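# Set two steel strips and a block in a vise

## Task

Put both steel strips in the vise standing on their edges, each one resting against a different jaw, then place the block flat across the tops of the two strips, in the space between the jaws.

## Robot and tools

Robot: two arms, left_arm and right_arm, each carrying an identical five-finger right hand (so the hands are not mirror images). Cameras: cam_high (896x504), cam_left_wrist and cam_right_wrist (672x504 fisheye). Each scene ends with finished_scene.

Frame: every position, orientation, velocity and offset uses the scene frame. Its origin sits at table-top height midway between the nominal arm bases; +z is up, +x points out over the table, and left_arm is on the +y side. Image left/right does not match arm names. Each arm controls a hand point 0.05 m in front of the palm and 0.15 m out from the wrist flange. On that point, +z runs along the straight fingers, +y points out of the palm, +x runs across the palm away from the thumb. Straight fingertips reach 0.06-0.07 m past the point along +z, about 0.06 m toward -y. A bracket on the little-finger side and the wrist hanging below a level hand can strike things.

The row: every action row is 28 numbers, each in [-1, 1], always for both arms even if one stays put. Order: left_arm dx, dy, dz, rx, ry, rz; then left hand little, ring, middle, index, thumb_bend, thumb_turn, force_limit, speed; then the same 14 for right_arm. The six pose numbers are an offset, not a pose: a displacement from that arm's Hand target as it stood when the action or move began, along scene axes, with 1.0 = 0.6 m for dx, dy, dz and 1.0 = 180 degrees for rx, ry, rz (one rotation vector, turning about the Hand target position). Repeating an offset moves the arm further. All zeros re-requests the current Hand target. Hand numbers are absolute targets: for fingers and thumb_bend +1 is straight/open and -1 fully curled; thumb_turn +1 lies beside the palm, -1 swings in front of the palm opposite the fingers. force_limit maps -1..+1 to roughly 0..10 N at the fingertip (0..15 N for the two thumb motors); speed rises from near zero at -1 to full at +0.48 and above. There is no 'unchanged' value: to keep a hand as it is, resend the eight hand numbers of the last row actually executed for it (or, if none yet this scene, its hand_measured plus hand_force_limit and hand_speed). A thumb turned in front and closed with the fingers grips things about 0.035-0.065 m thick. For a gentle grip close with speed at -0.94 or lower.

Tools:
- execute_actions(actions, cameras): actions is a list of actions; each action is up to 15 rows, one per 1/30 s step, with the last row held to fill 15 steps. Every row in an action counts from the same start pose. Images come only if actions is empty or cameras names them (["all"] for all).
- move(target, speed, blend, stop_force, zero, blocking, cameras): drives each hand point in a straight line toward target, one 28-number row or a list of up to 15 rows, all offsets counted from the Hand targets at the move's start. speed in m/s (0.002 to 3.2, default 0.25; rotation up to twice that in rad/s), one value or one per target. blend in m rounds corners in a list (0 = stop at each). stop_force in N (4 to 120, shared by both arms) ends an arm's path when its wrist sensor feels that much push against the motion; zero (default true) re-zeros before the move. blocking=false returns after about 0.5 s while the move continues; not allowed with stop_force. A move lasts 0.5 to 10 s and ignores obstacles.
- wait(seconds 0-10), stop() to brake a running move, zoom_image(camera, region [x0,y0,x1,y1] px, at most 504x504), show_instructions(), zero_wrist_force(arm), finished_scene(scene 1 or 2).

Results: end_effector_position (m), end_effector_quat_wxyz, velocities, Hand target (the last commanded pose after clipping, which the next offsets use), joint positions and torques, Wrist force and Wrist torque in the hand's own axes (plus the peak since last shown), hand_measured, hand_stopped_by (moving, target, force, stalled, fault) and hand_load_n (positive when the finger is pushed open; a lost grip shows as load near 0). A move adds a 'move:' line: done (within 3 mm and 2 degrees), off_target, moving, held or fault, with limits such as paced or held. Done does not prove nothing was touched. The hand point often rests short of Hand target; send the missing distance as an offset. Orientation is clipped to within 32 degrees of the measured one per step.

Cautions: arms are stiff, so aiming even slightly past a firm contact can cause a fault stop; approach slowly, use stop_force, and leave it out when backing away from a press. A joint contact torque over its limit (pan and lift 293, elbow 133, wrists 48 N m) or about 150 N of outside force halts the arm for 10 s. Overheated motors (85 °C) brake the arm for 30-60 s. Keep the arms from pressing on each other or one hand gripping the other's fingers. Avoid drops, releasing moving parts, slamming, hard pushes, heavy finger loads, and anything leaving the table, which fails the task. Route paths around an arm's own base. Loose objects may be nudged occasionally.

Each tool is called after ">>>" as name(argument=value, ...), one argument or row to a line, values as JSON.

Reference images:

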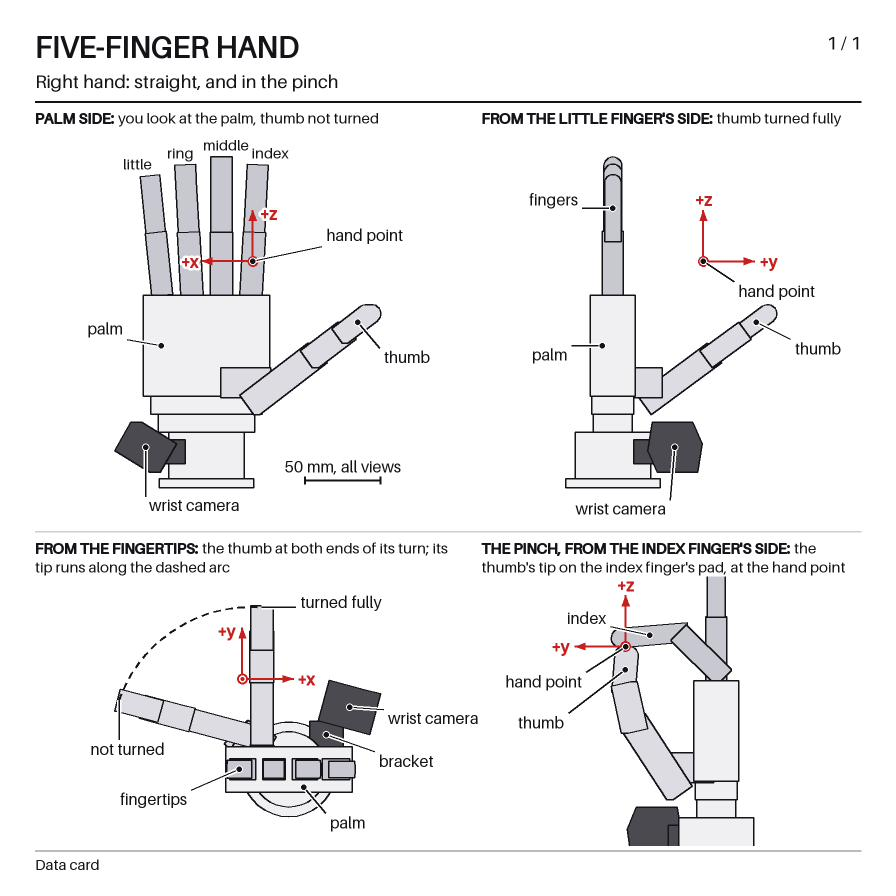

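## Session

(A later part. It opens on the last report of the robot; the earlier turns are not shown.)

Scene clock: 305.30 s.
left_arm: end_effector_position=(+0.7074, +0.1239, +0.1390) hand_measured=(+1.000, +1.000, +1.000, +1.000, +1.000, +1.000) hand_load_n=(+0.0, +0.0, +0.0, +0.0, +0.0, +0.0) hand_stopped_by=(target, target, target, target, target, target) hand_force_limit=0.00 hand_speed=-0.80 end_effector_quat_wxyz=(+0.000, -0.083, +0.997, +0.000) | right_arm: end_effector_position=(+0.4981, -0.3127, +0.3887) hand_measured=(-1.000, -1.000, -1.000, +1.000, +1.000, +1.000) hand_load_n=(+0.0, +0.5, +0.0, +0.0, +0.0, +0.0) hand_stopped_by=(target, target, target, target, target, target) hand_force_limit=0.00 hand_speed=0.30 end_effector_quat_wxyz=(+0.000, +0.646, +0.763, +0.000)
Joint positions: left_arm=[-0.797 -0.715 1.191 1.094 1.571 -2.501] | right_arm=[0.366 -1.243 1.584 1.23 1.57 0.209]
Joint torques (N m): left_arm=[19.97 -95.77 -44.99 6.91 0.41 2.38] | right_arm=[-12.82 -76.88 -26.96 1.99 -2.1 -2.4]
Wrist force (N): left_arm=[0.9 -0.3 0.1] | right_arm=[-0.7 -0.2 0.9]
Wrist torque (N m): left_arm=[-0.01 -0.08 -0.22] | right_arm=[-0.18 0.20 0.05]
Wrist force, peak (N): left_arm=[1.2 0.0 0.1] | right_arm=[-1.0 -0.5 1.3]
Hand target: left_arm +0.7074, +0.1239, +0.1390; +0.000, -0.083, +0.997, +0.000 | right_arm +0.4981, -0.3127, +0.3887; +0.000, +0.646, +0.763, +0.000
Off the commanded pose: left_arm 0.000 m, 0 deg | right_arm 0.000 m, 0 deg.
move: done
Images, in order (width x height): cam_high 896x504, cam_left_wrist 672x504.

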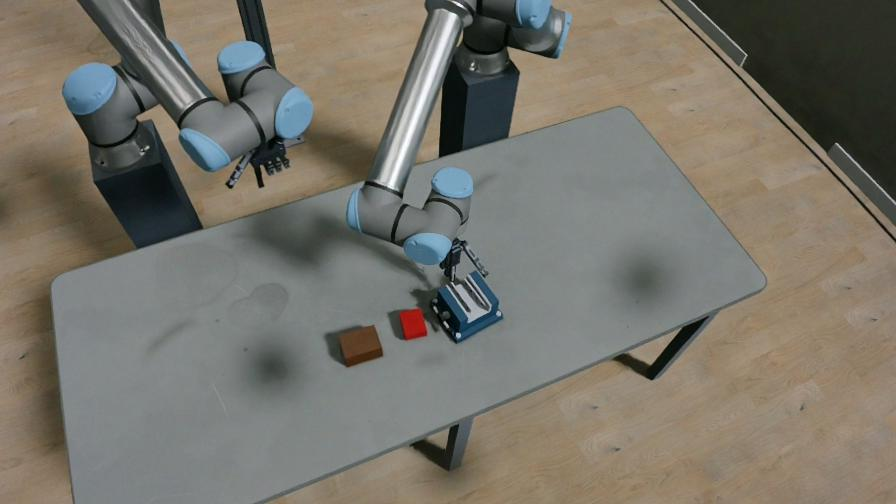

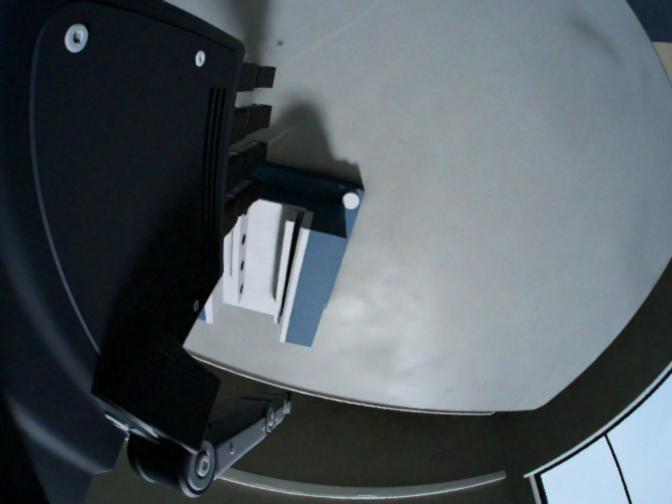

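>>> move(
  target=[
    [-0.005,-0.001,0.0,0,0,0,1,1,1,1,1,1,0,-0.8,0,0,0,0,0,0,-1,-1,-1,1,1,1,0,0.3],
    [0.0,0.0,0.09,0,0,0,1,1,1,1,1,1,0,-0.8,0,0,0,0,0,0,-1,-1,-1,1,1,1,0,0.3],
    [0.147,0.0558,0.09,0,0,0,1,1,1,1,1,1,0,-0.8,0,0,0,0,0,0,-1,-1,-1,1,1,1,0,0.3],
  ],
  speed=[0.05,0.15,0.15],
  blend=[0,0.015,0],
  cameras=["cam_left_wrist","cam_high"],
)

>>> zoom_image(
  camera="cam_left_wrist",
  region=[190, 0, 390, 200],
)

>>> zoom_image(
  camera="cam_high",
  region=[420, 230, 520, 330],
)

Scene clock: 309.03 s.
left_arm: end_effector_position=(+0.7955, +0.1574, +0.1930) hand_measured=(+1.000, +1.000, +1.000, +1.000, +1.000, +1.000) hand_load_n=(-0.5, +0.0, +0.0, +0.0, +0.0, +0.0) hand_stopped_by=(target, target, target, target, target, target) hand_force_limit=0.00 hand_speed=-0.80 end_effector_quat_wxyz=(+0.000, -0.083, +0.997, +0.000) | right_arm: end_effector_position=(+0.4981, -0.3127, +0.3887) hand_measured=(-1.000, -1.000, -1.000, +1.000, +1.000, +1.000) hand_load_n=(+0.0, +0.0, +0.0, +0.0, +0.0, +0.0) hand_stopped_by=(target, target, target, target, target, target) hand_force_limit=0.00 hand_speed=0.30 end_effector_quat_wxyz=(+0.000, +0.646, +0.763, +0.000)
Joint positions: left_arm=[-0.702 -0.649 0.964 1.256 1.571 -2.407] | right_arm=[0.366 -1.243 1.584 1.23 1.57 0.209]
Joint torques (N m): left_arm=[19.56 -101.85 -46.27 6.89 1.49 2.44] | right_arm=[-12.37 -80.81 -29.18 2.25 -2.71 -2.9]
Wrist force (N): left_arm=[0.2 -0.3 0.3] | right_arm=[-0.6 -0.2 0.8]
Wrist torque (N m): left_arm=[-0.07 -0.05 -0.25] | right_arm=[-0.17 0.19 0.05]
Wrist force, peak (N): left_arm=[0.5 -0.2 1.6] | right_arm=[-0.9 -0.3 1.2]
Hand target: left_arm +0.7956, +0.1574, +0.1930; +0.000, -0.083, +0.997, +0.000 | right_arm +0.4981, -0.3127, +0.3887; +0.000, +0.646, +0.763, +0.000
Off the commanded pose: left_arm 0.000 m, 0 deg | right_arm 0.000 m, 0 deg.
move: done
Images, in order (width x height): cam_high 896x504, cam_left_wrist 672x504.

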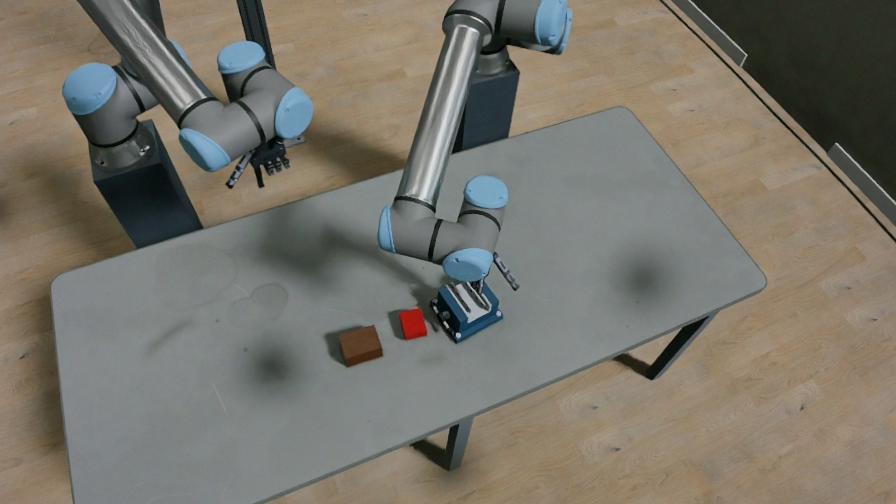

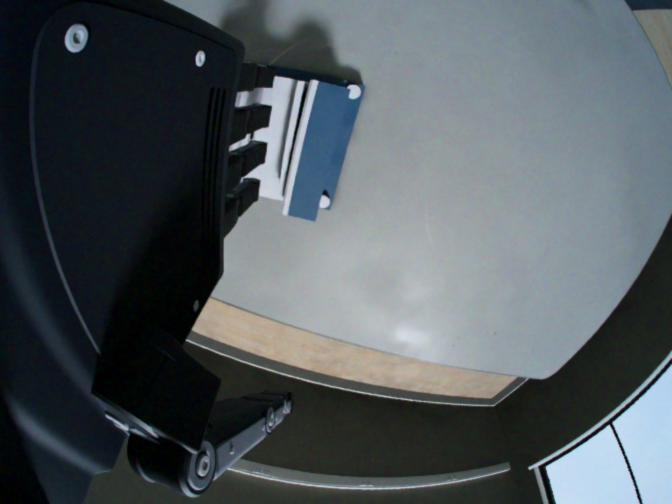

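Scaled by 2.520 from the camera's 672x504 image, which has a finer 960x720 frame.

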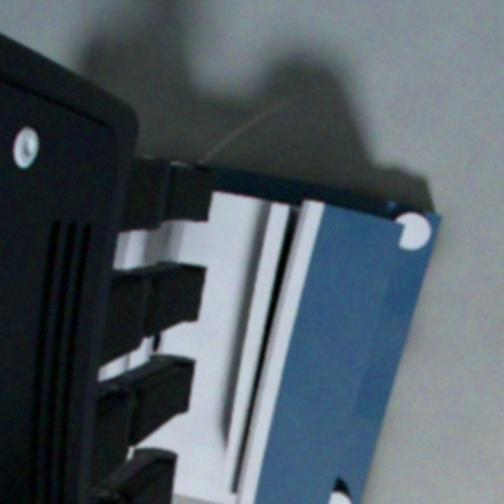

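Scaled by 5.040.

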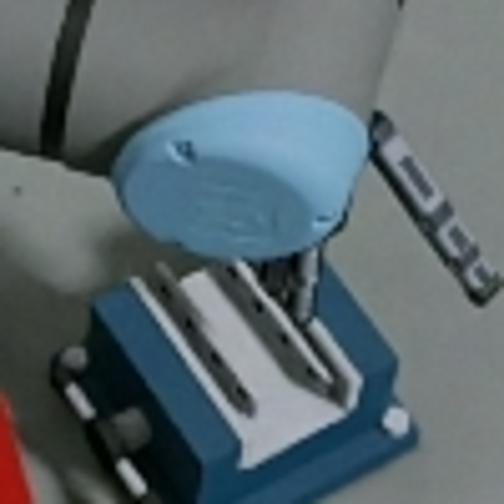

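>>> move(
  target=[
    [0.0,0.0,0.0,-0.0658,-0.011,0,1,1,1,1,1,1,0,-0.8,0,0,0,0,0,0,-1,-1,-1,1,1,1,0,0.3],
    [0.0,0.0,-0.107,-0.0658,-0.011,0,1,1,1,1,1,1,0,-0.8,0,0,0,0,0,0,-1,-1,-1,1,1,1,0,0.3],
  ],
  speed=[0.15,0.08],
  cameras=["cam_left_wrist","cam_high"],
)

>>> zoom_image(
  camera="cam_left_wrist",
  region=[190, 0, 390, 200],
)

>>> zoom_image(
  camera="cam_high",
  region=[420, 230, 520, 330],
)

Scene clock: 316.60 s.
left_arm: end_effector_position=(+0.7956, +0.1574, +0.1289) hand_measured=(+1.000, +1.000, +1.000, +1.000, +1.000, +1.000) hand_load_n=(+0.5, +0.0, +0.0, +0.0, +0.0, +0.0) hand_stopped_by=(target, target, target, target, target, target) hand_force_limit=0.00 hand_speed=-0.80 end_effector_quat_wxyz=(+0.009, -0.083, +0.991, -0.104) | right_arm: end_effector_position=(+0.4981, -0.3127, +0.3887) hand_measured=(-1.000, -1.000, -1.000, +1.000, +1.000, +1.000) hand_load_n=(+0.0, +0.5, +0.0, +0.0, +0.0, -0.5) hand_stopped_by=(target, target, target, target, target, target) hand_force_limit=0.00 hand_speed=0.30 end_effector_quat_wxyz=(+0.000, +0.646, +0.763, +0.000)
Joint positions: left_arm=[-0.658 -0.684 1.105 1 1.718 -2.374] | right_arm=[0.366 -1.243 1.584 1.23 1.57 0.209]
Joint torques (N m): left_arm=[19.6 -97.14 -21.83 0.71 1.54 2.45] | right_arm=[-14.11 -77.09 -28.61 2.18 -2.43 -2.33]
Wrist force (N): left_arm=[0.2 0.1 -0.1] | right_arm=[-0.4 -0.1 0.8]
Wrist torque (N m): left_arm=[0.04 -0.05 -0.21] | right_arm=[-0.15 0.16 0.07]
Wrist force, peak (N): left_arm=[0.3 -0.5 -0.9] | right_arm=[-0.9 -0.4 1.1]
Hand target: left_arm +0.7956, +0.1574, +0.1288; +0.009, -0.083, +0.991, -0.104 | right_arm +0.4981, -0.3127, +0.3887; +0.000, +0.646, +0.763, +0.000
Off the commanded pose: left_arm 0.000 m, 0 deg | right_arm 0.000 m, 0 deg.
move: done
Images, in order (width x height): cam_high 896x504, cam_left_wrist 672x504.

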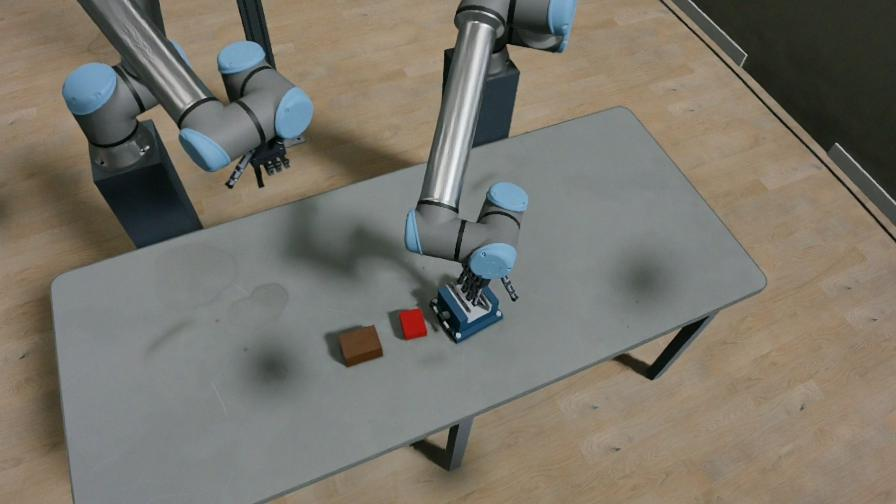

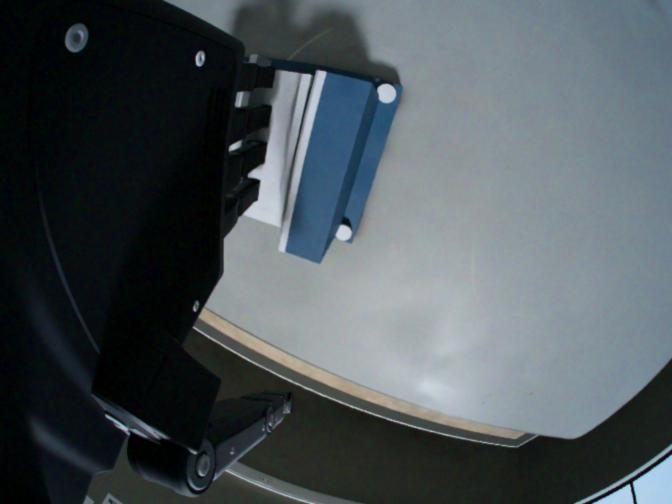

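Scaled by 2.520 from the camera's 672x504 image, which has a finer 960x720 frame.

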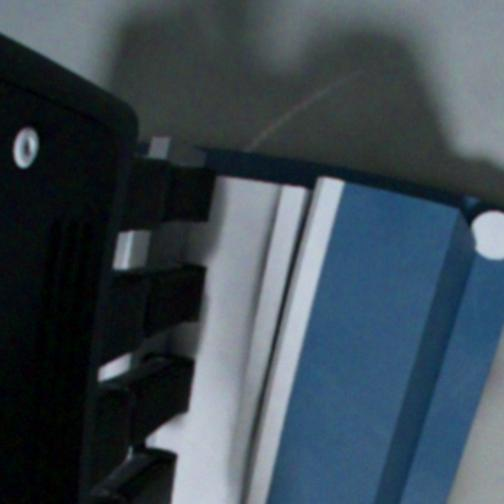

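Scaled by 5.040.

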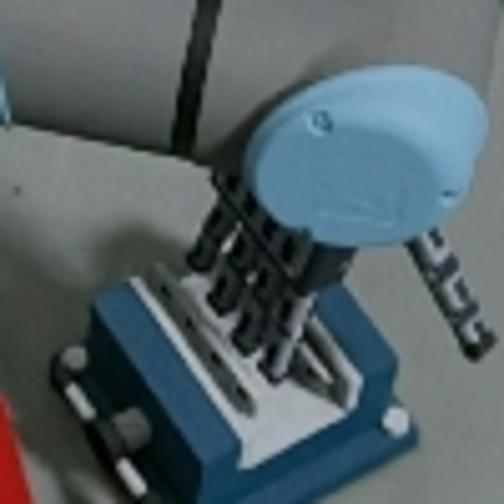

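>>> execute_actions(
  actions=[],
)

>>> zoom_image(
  camera="cam_high",
  region=[420, 230, 520, 330],
)

Scene clock: 320.40 s.
left_arm: end_effector_position=(+0.7956, +0.1574, +0.1288) hand_measured=(+1.000, +1.000, +1.000, +1.000, +1.000, +1.000) hand_load_n=(+0.0, +0.0, +0.0, +0.0, +0.0, +0.0) hand_stopped_by=(target, target, target, target, target, target) hand_force_limit=0.00 hand_speed=-0.80 end_effector_quat_wxyz=(+0.009, -0.083, +0.991, -0.104) | right_arm: end_effector_position=(+0.4981, -0.3127, +0.3887) hand_measured=(-1.000, -1.000, -1.000, +1.000, +1.000, +1.000) hand_load_n=(+0.0, +0.0, +0.0, +0.0, +0.0, +0.0) hand_stopped_by=(target, target, target, target, target, target) hand_force_limit=0.00 hand_speed=0.30 end_effector_quat_wxyz=(+0.000, +0.646, +0.763, +0.000)
Joint positions: left_arm=[-0.658 -0.684 1.105 1 1.718 -2.374] | right_arm=[0.366 -1.243 1.584 1.23 1.57 0.209]
Joint velocities: within noise
Joint torques (N m): left_arm=[20.35 -99.1 -22.04 0.68 -1.19 2.2] | right_arm=[-13.19 -77.3 -29.59 2.41 -2.22 -2.34]
Motor temperatures (°C): left_arm=[31 31 33 35 36 33] | right_arm=[31 33 28 39 37 39]
Wrist force (N): left_arm=[0.3 -0.3 0.1] | right_arm=[-0.7 -0.3 0.8]
Wrist torque (N m): left_arm=[-0.04 -0.07 -0.22] | right_arm=[-0.19 0.21 0.04]
Wrist force, peak (N): left_arm=[0.4 -0.6 0.3] | right_arm=[-0.7 -0.5 1.5]
Hand target: left_arm +0.7956, +0.1574, +0.1288; +0.009, -0.083, +0.991, -0.104 | right_arm +0.4981, -0.3127, +0.3887; +0.000, +0.646, +0.763, +0.000
Off the commanded pose: left_arm 0.000 m, 0 deg | right_arm 0.000 m, 0 deg.

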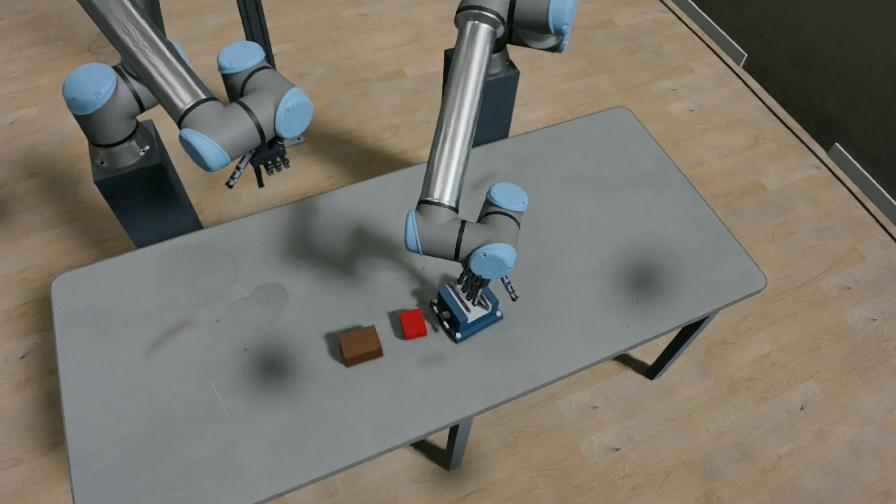

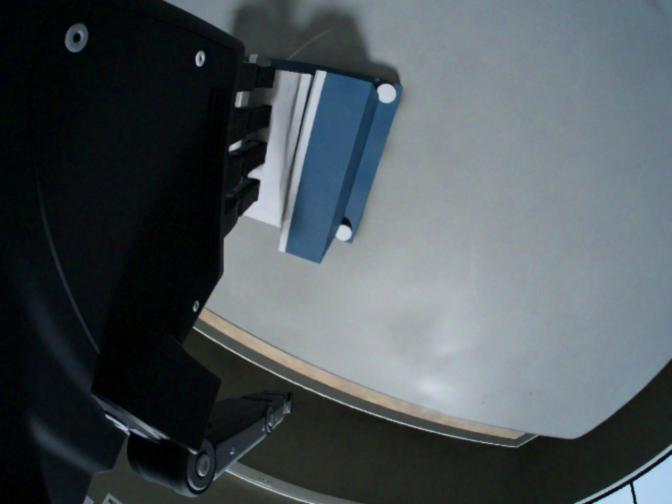

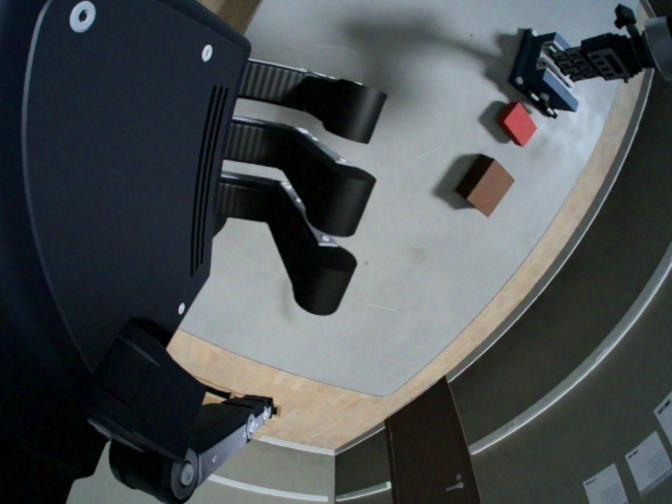

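Scaled by 5.040.

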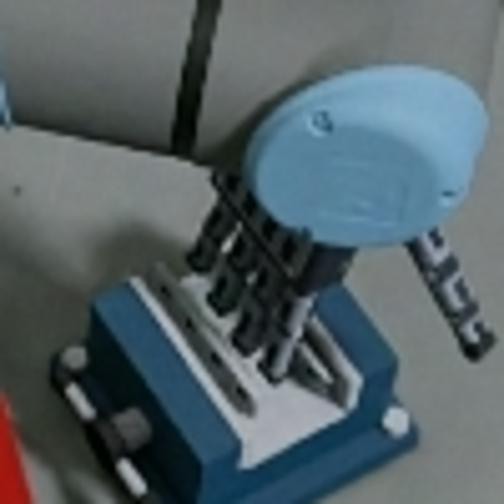

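>>> move(
  target=[0,0,-0.022,0,0,0,1,1,1,1,1,1,0,-0.8,0,0,0,0,0,0,-1,-1,-1,1,1,1,0,0.3],
  speed=0.01,
  stop_force=4,
  cameras=["cam_left_wrist"],
)

Scene clock: 323.27 s.
left_arm: end_effector_position=(+0.7956, +0.1574, +0.1177) hand_measured=(+1.000, +1.000, +1.000, +1.000, +1.000, +1.000) hand_load_n=(+0.0, +0.0, +0.5, +0.0, +0.0, -0.5) hand_stopped_by=(target, target, target, target, target, target) hand_force_limit=0.00 hand_speed=-0.80 end_effector_quat_wxyz=(+0.009, -0.083, +0.991, -0.104) | right_arm: end_effector_position=(+0.4981, -0.3127, +0.3887) hand_measured=(-1.000, -1.000, -1.000, +1.000, +1.000, +1.000) hand_load_n=(+0.0, +0.0, +0.0, +0.0, +0.0, +0.0) hand_stopped_by=(target, target, target, target, target, target) hand_force_limit=0.00 hand_speed=0.30 end_effector_quat_wxyz=(+0.000, +0.646, +0.763, +0.000)
Joint positions: left_arm=[-0.658 -0.676 1.11 0.986 1.718 -2.374] | right_arm=[0.366 -1.243 1.584 1.23 1.57 0.209]
Joint torques (N m): left_arm=[17.06 -113.04 -43.17 6.08 -0.88 2.43] | right_arm=[-13.37 -79.82 -29.18 2.2 -1.82 -2.5]
Wrist force (N): left_arm=[0.1 -1.3 -6.5] | right_arm=[-0.8 -0.3 0.7]
Wrist torque (N m): left_arm=[0.50 0.04 -0.24] | right_arm=[-0.17 0.21 0.03]
Wrist force, peak (N): left_arm=[1.0 -1.1 -14.6] | right_arm=[-0.6 -0.5 1.3]
Hand target: left_arm +0.7956, +0.1574, +0.1177; +0.009, -0.083, +0.991, -0.104 (not the last commanded pose) | right_arm +0.4981, -0.3127, +0.3887; +0.000, +0.646, +0.763, +0.000
Off the commanded pose: left_arm 0.002 m, 0 deg | right_arm 0.000 m, 0 deg.
move: contact (left_arm)
Images, in order (width x height): cam_left_wrist 672x504.

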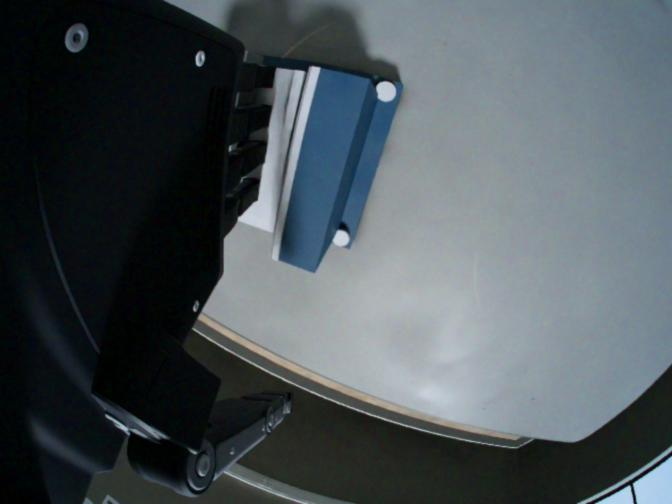

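>>> move(
  target=[0,0,0.006,0,0,0,1,1,1,1,1,1,0,-0.8,0,0,0,0,0,0,-1,-1,-1,1,1,1,0,0.3],
  speed=0.05,
)

>>> move(
  target=[0.0075,-0.0448,0,0,0,0,1,1,1,1,1,1,0,-0.8,0,0,0,0,0,0,-1,-1,-1,1,1,1,0,0.3],
  speed=0.025,
  stop_force=5,
  cameras=["all"],
)

>>> zoom_image(
  camera="cam_high",
  region=[420, 230, 520, 330],
)

Scene clock: 325.00 s.
left_arm: end_effector_position=(+0.7956, +0.1574, +0.1213) hand_measured=(+1.000, +1.000, +1.000, +1.000, +1.000, +1.000) hand_load_n=(+0.0, +0.0, -0.5, +0.0, +0.0, +0.0) hand_stopped_by=(target, target, target, target, target, target) hand_force_limit=0.00 hand_speed=-0.80 end_effector_quat_wxyz=(+0.009, -0.083, +0.991, -0.104) | right_arm: end_effector_position=(+0.4981, -0.3127, +0.3887) hand_measured=(-1.000, -1.000, -1.000, +1.000, +1.000, +1.000) hand_load_n=(+0.0, +0.0, +0.0, +0.0, +0.0, +0.0) hand_stopped_by=(target, target, target, target, target, target) hand_force_limit=0.00 hand_speed=0.30 end_effector_quat_wxyz=(+0.000, +0.646, +0.763, +0.000)
Joint positions: left_arm=[-0.658 -0.678 1.108 0.991 1.718 -2.374] | right_arm=[0.366 -1.243 1.584 1.23 1.57 0.209]
Joint torques (N m): left_arm=[12.83 -119.28 -45.99 6.66 -1.18 2.07] | right_arm=[-10.44 -79.2 -28.86 2.02 -1.88 -1.9]
Wrist force (N): left_arm=[0.4 0.0 0.0] | right_arm=[-0.7 -0.6 1.0]
Wrist torque (N m): left_arm=[0.02 -0.09 -0.20] | right_arm=[-0.24 0.19 0.03]
Wrist force, peak (N): left_arm=[0.0 -1.4 -6.6] | right_arm=[-0.7 -0.5 1.5]
Hand target: left_arm +0.7956, +0.1574, +0.1213; +0.009, -0.083, +0.991, -0.104 | right_arm +0.4981, -0.3127, +0.3887; +0.000, +0.646, +0.763, +0.000
Off the commanded pose: left_arm 0.000 m, 0 deg | right_arm 0.000 m, 0 deg.
move: done

Scene clock: 326.60 s.
left_arm: end_effector_position=(+0.7973, +0.1473, +0.1213) hand_measured=(+1.000, +1.000, +1.000, +1.000, +1.000, +1.000) hand_load_n=(+0.0, +0.0, -6.0, +0.0, +0.0, +0.0) hand_stopped_by=(target, target, target, target, target, target) hand_force_limit=0.00 hand_speed=-0.80 end_effector_quat_wxyz=(+0.009, -0.083, +0.991, -0.104) | right_arm: end_effector_position=(+0.4981, -0.3127, +0.3887) hand_measured=(-1.000, -1.000, -1.000, +1.000, +1.000, +1.000) hand_load_n=(+0.0, +0.0, +0.0, +0.0, +0.0, +0.0) hand_stopped_by=(target, target, target, target, target, target) hand_force_limit=0.00 hand_speed=0.30 end_effector_quat_wxyz=(+0.000, +0.646, +0.763, +0.000)
Joint positions: left_arm=[-0.667 -0.669 1.09 0.999 1.716 -2.382] | right_arm=[0.366 -1.243 1.584 1.23 1.57 0.209]
Joint torques (N m): left_arm=[15.46 -112.83 -20.99 -0.78 2.35 2.44] | right_arm=[-12.78 -76.52 -29 2.06 -2.74 -2.3]
Wrist force (N): left_arm=[0.8 3.2 -6.0] | right_arm=[-0.5 -0.1 0.9]
Wrist torque (N m): left_arm=[0.16 0.09 0.04] | right_arm=[-0.16 0.18 0.06]
Wrist force, peak (N): left_arm=[0.4 7.4 -11.6] | right_arm=[-1.0 -0.7 1.1]
Hand target: left_arm +0.7973, +0.1473, +0.1213; +0.009, -0.083, +0.991, -0.104 (not the last commanded pose) | right_arm +0.4981, -0.3127, +0.3887; +0.000, +0.646, +0.763, +0.000
Off the commanded pose: left_arm 0.017 m, 0 deg | right_arm 0.000 m, 0 deg.
move: contact (left_arm)

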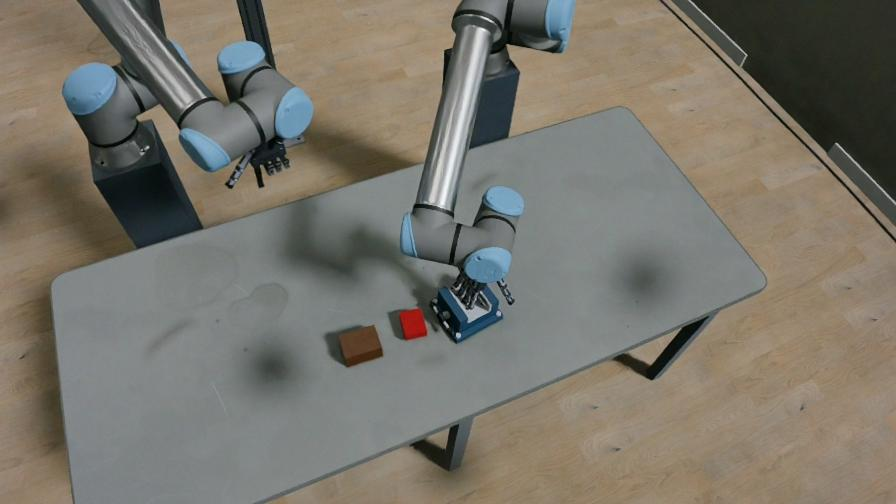

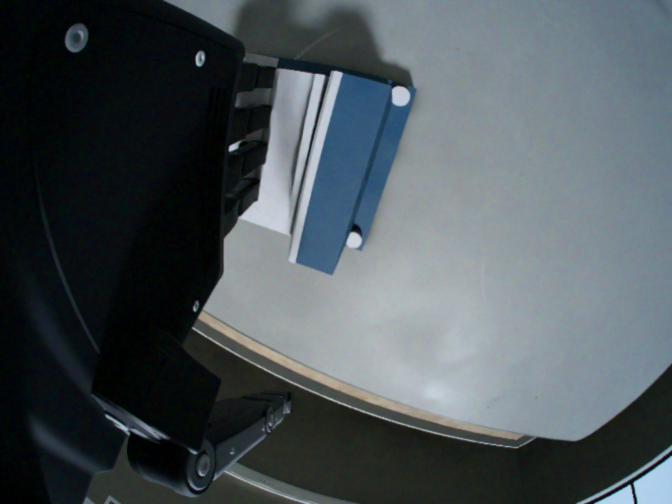

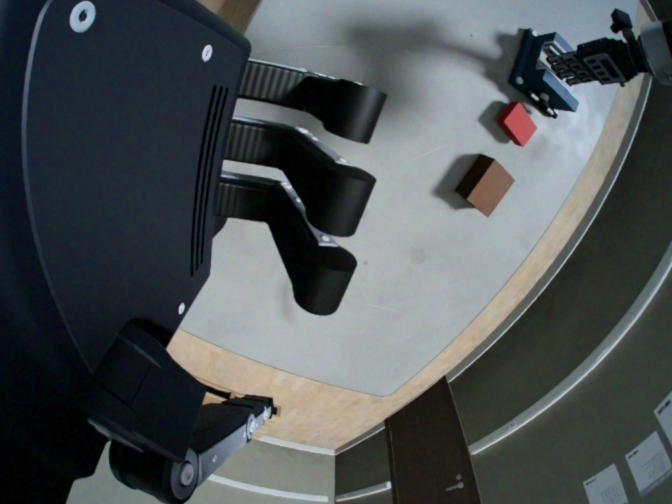

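Scaled by 5.040.

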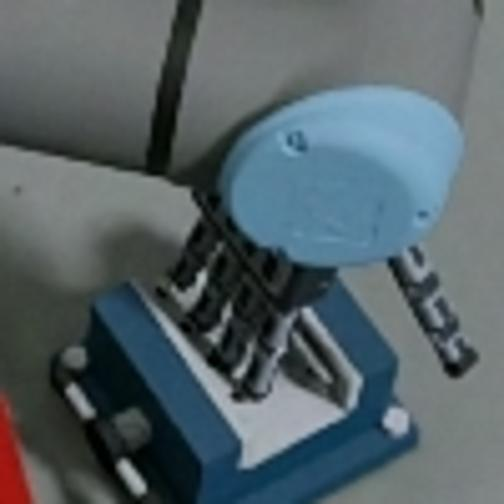

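>>> zoom_image(
  camera="cam_high",
  region=[440, 270, 500, 330],
)

>>> zoom_image(
  camera="cam_left_wrist",
  region=[210, 40, 350, 280],
)

>>> zoom_image(
  camera="cam_right_wrist",
  region=[490, 0, 660, 140],
)

Scaled by 8.400.

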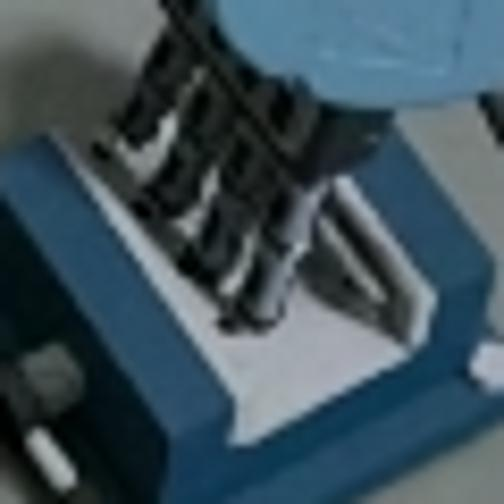

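Scaled by 2.100 from the camera's 672x504 image, which has a finer 960x720 frame.

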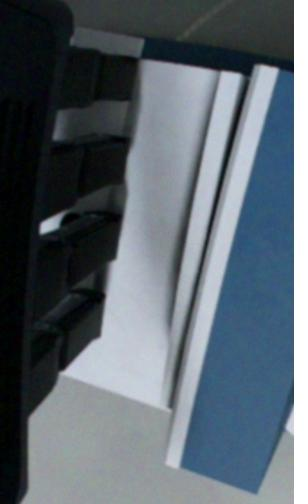

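Scaled by 2.965 from the camera's 672x504 image, which has a finer 960x720 frame.

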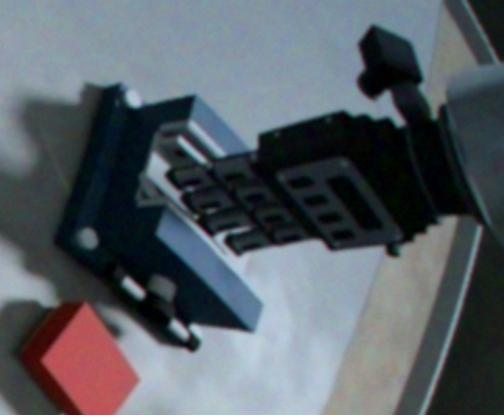

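>>> move(
  target=[
    [-0.0013,0.008,0.002,0,0,0,1,1,1,1,1,1,0,-0.8,0,0,0,0,0,0,-1,-1,-1,1,1,1,0,0.3],
    [-0.0013,0.008,0.15,0,0,0,1,1,1,1,1,1,0,-0.8,0,0,0,0,0,0,-1,-1,-1,1,1,1,0,0.3],
  ],
  speed=[0.03,0.1],
  blend=0.001,
  cameras=["all"],
)

>>> zoom_image(
  camera="cam_high",
  region=[440, 270, 500, 330],
)

>>> zoom_image(
  camera="cam_right_wrist",
  region=[490, 0, 590, 80],
)

Scene clock: 335.23 s.
left_arm: end_effector_position=(+0.7965, +0.1521, +0.2113) hand_measured=(+1.000, +1.000, +1.000, +1.000, +1.000, +1.000) hand_load_n=(+0.0, +0.0, -0.5, +0.0, +0.0, +0.0) hand_stopped_by=(target, target, target, target, target, target) hand_force_limit=0.00 hand_speed=-0.80 end_effector_quat_wxyz=(+0.009, -0.083, +0.991, -0.104) | right_arm: end_effector_position=(+0.4981, -0.3127, +0.3887) hand_measured=(-1.000, -1.000, -1.000, +1.000, +1.000, +1.000) hand_load_n=(+0.0, +0.0, +0.0, +0.0, +0.0, +0.0) hand_stopped_by=(target, target, target, target, target, target) hand_force_limit=0.00 hand_speed=0.30 end_effector_quat_wxyz=(+0.000, +0.646, +0.763, +0.000)
Joint positions: left_arm=[-0.663 -0.733 1.043 1.111 1.717 -2.378] | right_arm=[0.366 -1.243 1.584 1.23 1.57 0.209]
Joint torques (N m): left_arm=[17.19 -115.09 -46.82 6.45 1.84 2.17] | right_arm=[-12.91 -78.54 -27.23 2.44 -2.14 -2.36]
Wrist force (N): left_arm=[0.3 0.0 0.0] | right_arm=[-0.6 -0.2 0.8]
Wrist torque (N m): left_arm=[0.04 -0.09 -0.22] | right_arm=[-0.17 0.18 0.06]
Wrist force, peak (N): left_arm=[0.8 3.4 -6.6] | right_arm=[-0.7 -0.2 1.4]
Hand target: left_arm +0.7965, +0.1521, +0.2113; +0.009, -0.083, +0.991, -0.104 | right_arm +0.4981, -0.3127, +0.3887; +0.000, +0.646, +0.763, +0.000
Off the commanded pose: left_arm 0.000 m, 0 deg | right_arm 0.000 m, 0 deg.
move: done

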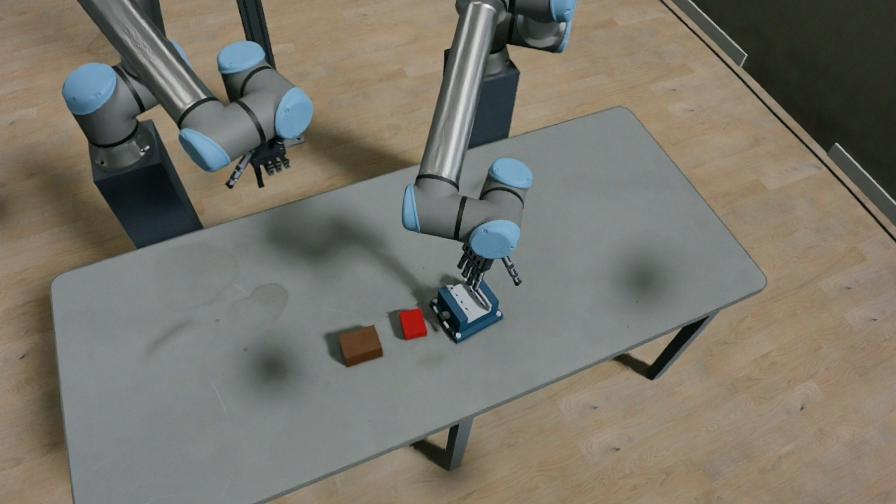

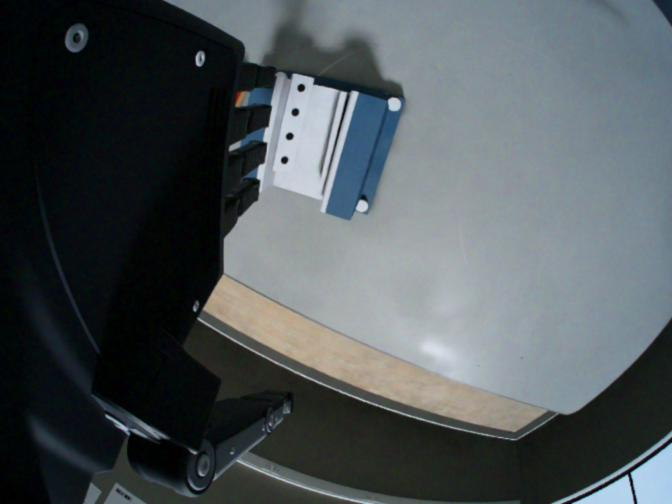

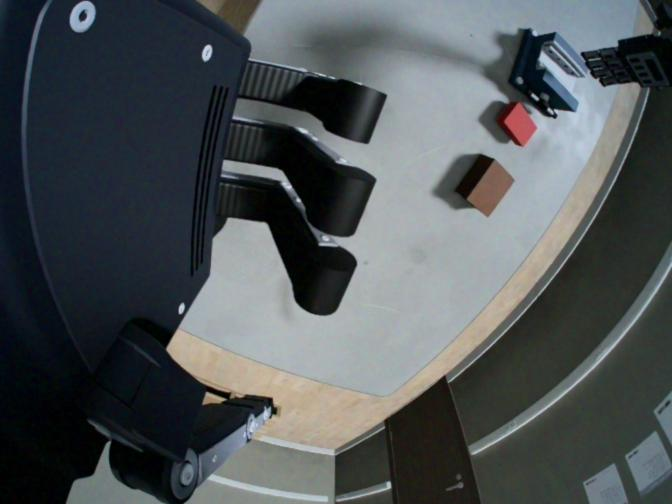

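Scaled by 8.400.

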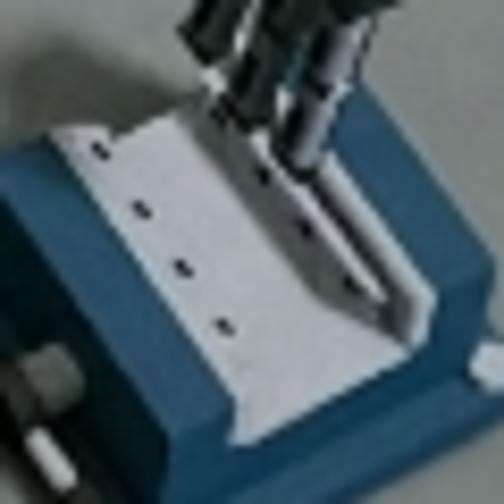

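Scaled by 5.040 from the camera's 672x504 image, which has a finer 960x720 frame.

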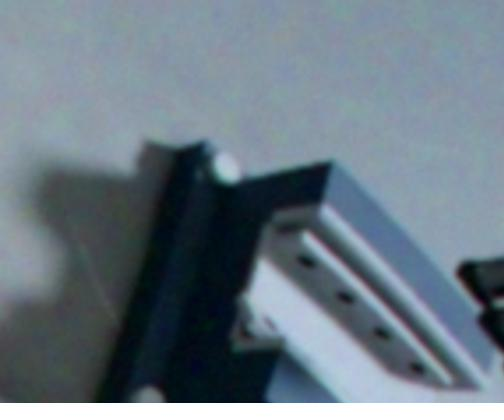

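>>> zoom_image(
  camera="cam_left_wrist",
  region=[220, 60, 380, 220],
)

Scaled by 3.150 from the camera's 672x504 image, which has a finer 960x720 frame.

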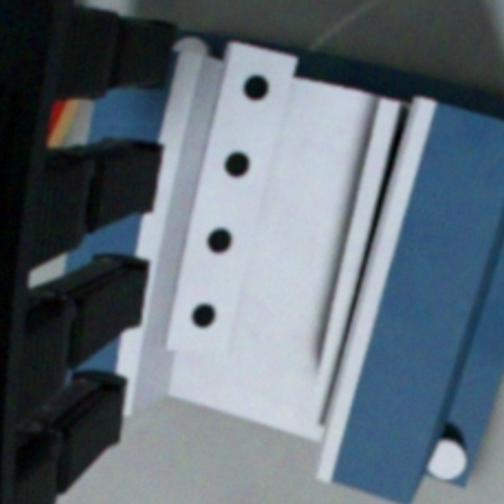

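>>> move(
  target=[-0.0857,-0.0328,0,0.1096,0.0183,0,-1,-1,-1,1,1,1,0,0.3,0,0,0,0,0,0,-1,-1,-1,1,1,1,0,0.3],
  speed=0.12,
  cameras=["all"],
)

>>> zoom_image(
  camera="cam_high",
  region=[430, 260, 510, 340],
)

>>> zoom_image(
  camera="cam_left_wrist",
  region=[220, 60, 380, 220],
)

Scene clock: 354.53 s.
left_arm: end_effector_position=(+0.7451, +0.1325, +0.2113) hand_measured=(-1.000, -1.000, -1.000, +1.000, +1.000, +1.000) hand_load_n=(+0.0, +0.0, +0.0, +0.0, +0.0, +0.0) hand_stopped_by=(target, target, target, target, target, target) hand_force_limit=0.00 hand_speed=0.30 end_effector_quat_wxyz=(-0.006, -0.083, +0.994, +0.069) | right_arm: end_effector_position=(+0.4981, -0.3127, +0.3887) hand_measured=(-1.000, -1.000, -1.000, +1.000, +1.000, +1.000) hand_load_n=(+0.0, +0.0, +0.5, +0.0, +0.0, +0.0) hand_stopped_by=(target, target, target, target, target, target) hand_force_limit=0.00 hand_speed=0.30 end_effector_quat_wxyz=(+0.000, +0.646, +0.763, +0.000)
Joint positions: left_arm=[-0.785 -0.662 1 1.344 1.486 -2.494] | right_arm=[0.366 -1.243 1.584 1.23 1.57 0.209]
Joint torques (N m): left_arm=[-11.97 -100.66 -46.74 7.55 -2.12 -1.54] | right_arm=[-13.53 -79.16 -28.51 2.45 -2.23 -1.92]
Wrist force (N): left_arm=[0.1 -0.3 0.3] | right_arm=[-0.7 -0.2 0.9]
Wrist torque (N m): left_arm=[-0.04 -0.04 -0.01] | right_arm=[-0.17 0.20 0.05]
Wrist force, peak (N): left_arm=[0.7 -0.2 0.6] | right_arm=[-0.9 -0.7 1.3]
Hand target: left_arm +0.7451, +0.1325, +0.2113; -0.006, -0.083, +0.994, +0.069 | right_arm +0.4981, -0.3127, +0.3887; +0.000, +0.646, +0.763, +0.000
Off the commanded pose: left_arm 0.000 m, 0 deg | right_arm 0.000 m, 0 deg.
move: done

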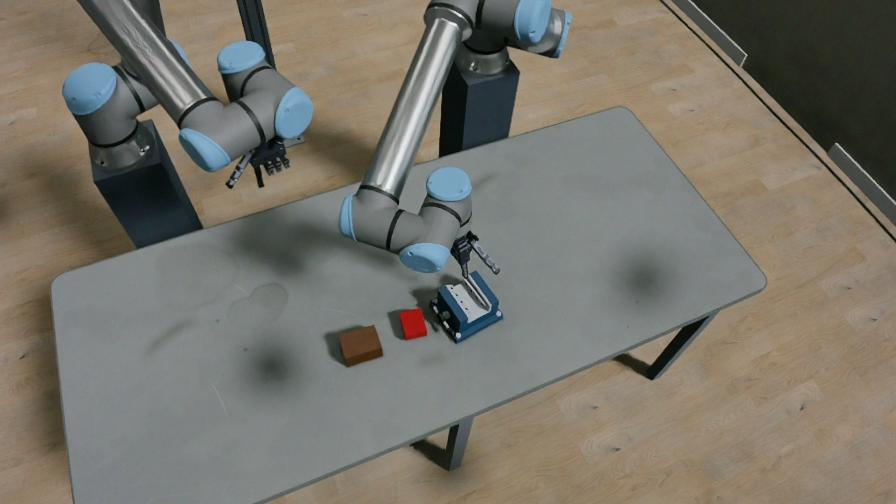

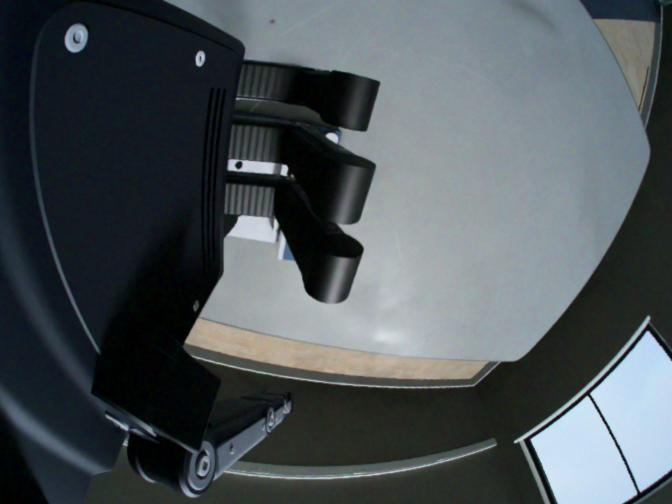

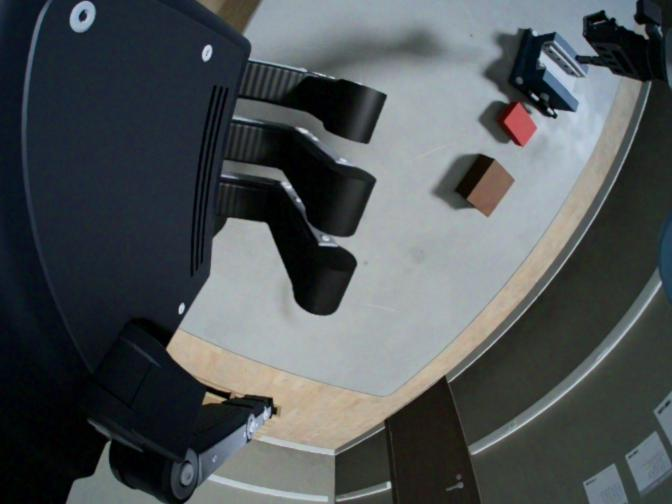

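Scaled by 6.300.

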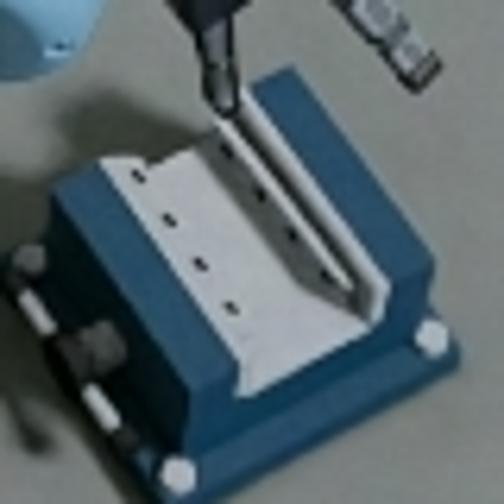

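Scaled by 3.150 from the camera's 672x504 image, which has a finer 960x720 frame.

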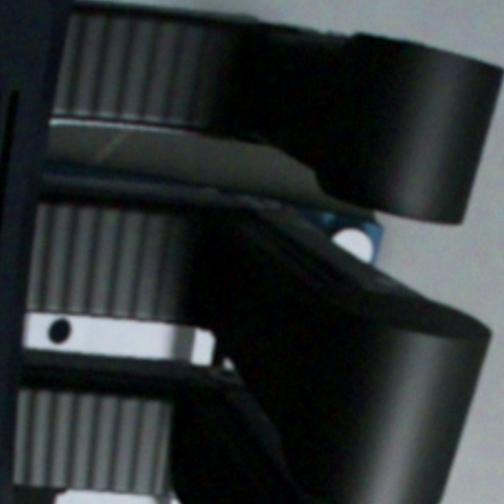

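>>> move(
  target=[0.0005,-0.0033,-0.0767,0,0,0,-1,-1,-1,1,1,1,0,0.3,0,0,0,0,0,0,-1,-1,-1,1,1,1,0,0.3],
  speed=0.06,
  stop_force=6,
  cameras=["cam_high","cam_left_wrist"],
)

>>> zoom_image(
  camera="cam_high",
  region=[430, 260, 510, 340],
)

Scene clock: 359.00 s.
left_arm: end_effector_position=(+0.7454, +0.1305, +0.1653) hand_measured=(-1.000, -1.000, -1.000, +1.000, +1.000, +1.000) hand_load_n=(+0.0, +0.0, +0.0, +0.0, +0.0, +0.0) hand_stopped_by=(target, target, target, target, target, target) hand_force_limit=0.00 hand_speed=0.30 end_effector_quat_wxyz=(-0.006, -0.083, +0.994, +0.069) | right_arm: end_effector_position=(+0.4981, -0.3127, +0.3887) hand_measured=(-1.000, -1.000, -1.000, +1.000, +1.000, +1.000) hand_load_n=(+0.0, +0.0, +0.0, +0.0, +0.0, +0.0) hand_stopped_by=(target, target, target, target, target, target) hand_force_limit=0.00 hand_speed=0.30 end_effector_quat_wxyz=(+0.000, +0.646, +0.763, +0.000)
Joint positions: left_arm=[-0.787 -0.628 1.021 1.289 1.486 -2.496] | right_arm=[0.366 -1.243 1.584 1.23 1.57 0.209]
Joint torques (N m): left_arm=[-13.97 -101.44 -21.35 1.21 1.46 -1.5] | right_arm=[-12.32 -77.22 -29.17 2.36 -1.41 -2.4]
Wrist force (N): left_arm=[0.1 -0.1 0.1] | right_arm=[-0.5 -0.1 0.8]
Wrist torque (N m): left_arm=[0.01 -0.04 -0.01] | right_arm=[-0.15 0.17 0.06]
Wrist force, peak (N): left_arm=[0.2 -0.4 1.0] | right_arm=[-0.4 -0.5 1.5]
Hand target: left_arm +0.7454, +0.1305, +0.1653; -0.006, -0.083, +0.994, +0.069 | right_arm +0.4981, -0.3127, +0.3887; +0.000, +0.646, +0.763, +0.000
Off the commanded pose: left_arm 0.000 m, 0 deg | right_arm 0.000 m, 0 deg.
move: done
Images, in order (width x height): cam_high 896x504, cam_left_wrist 672x504.

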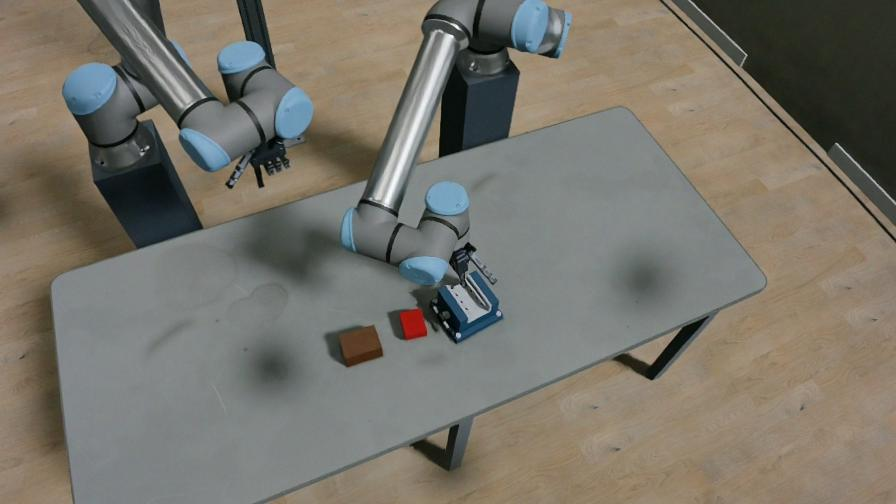

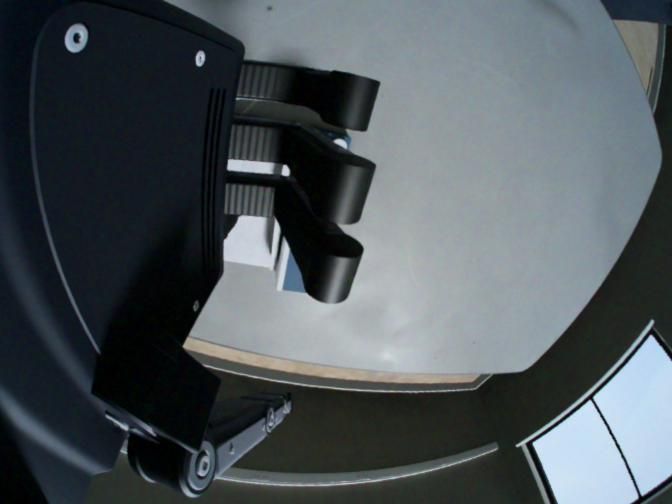

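Scaled by 6.300.

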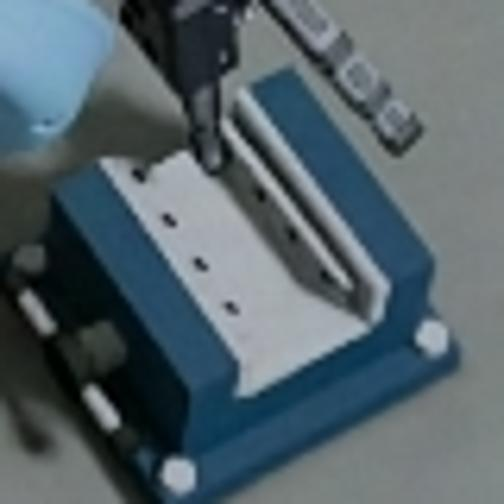

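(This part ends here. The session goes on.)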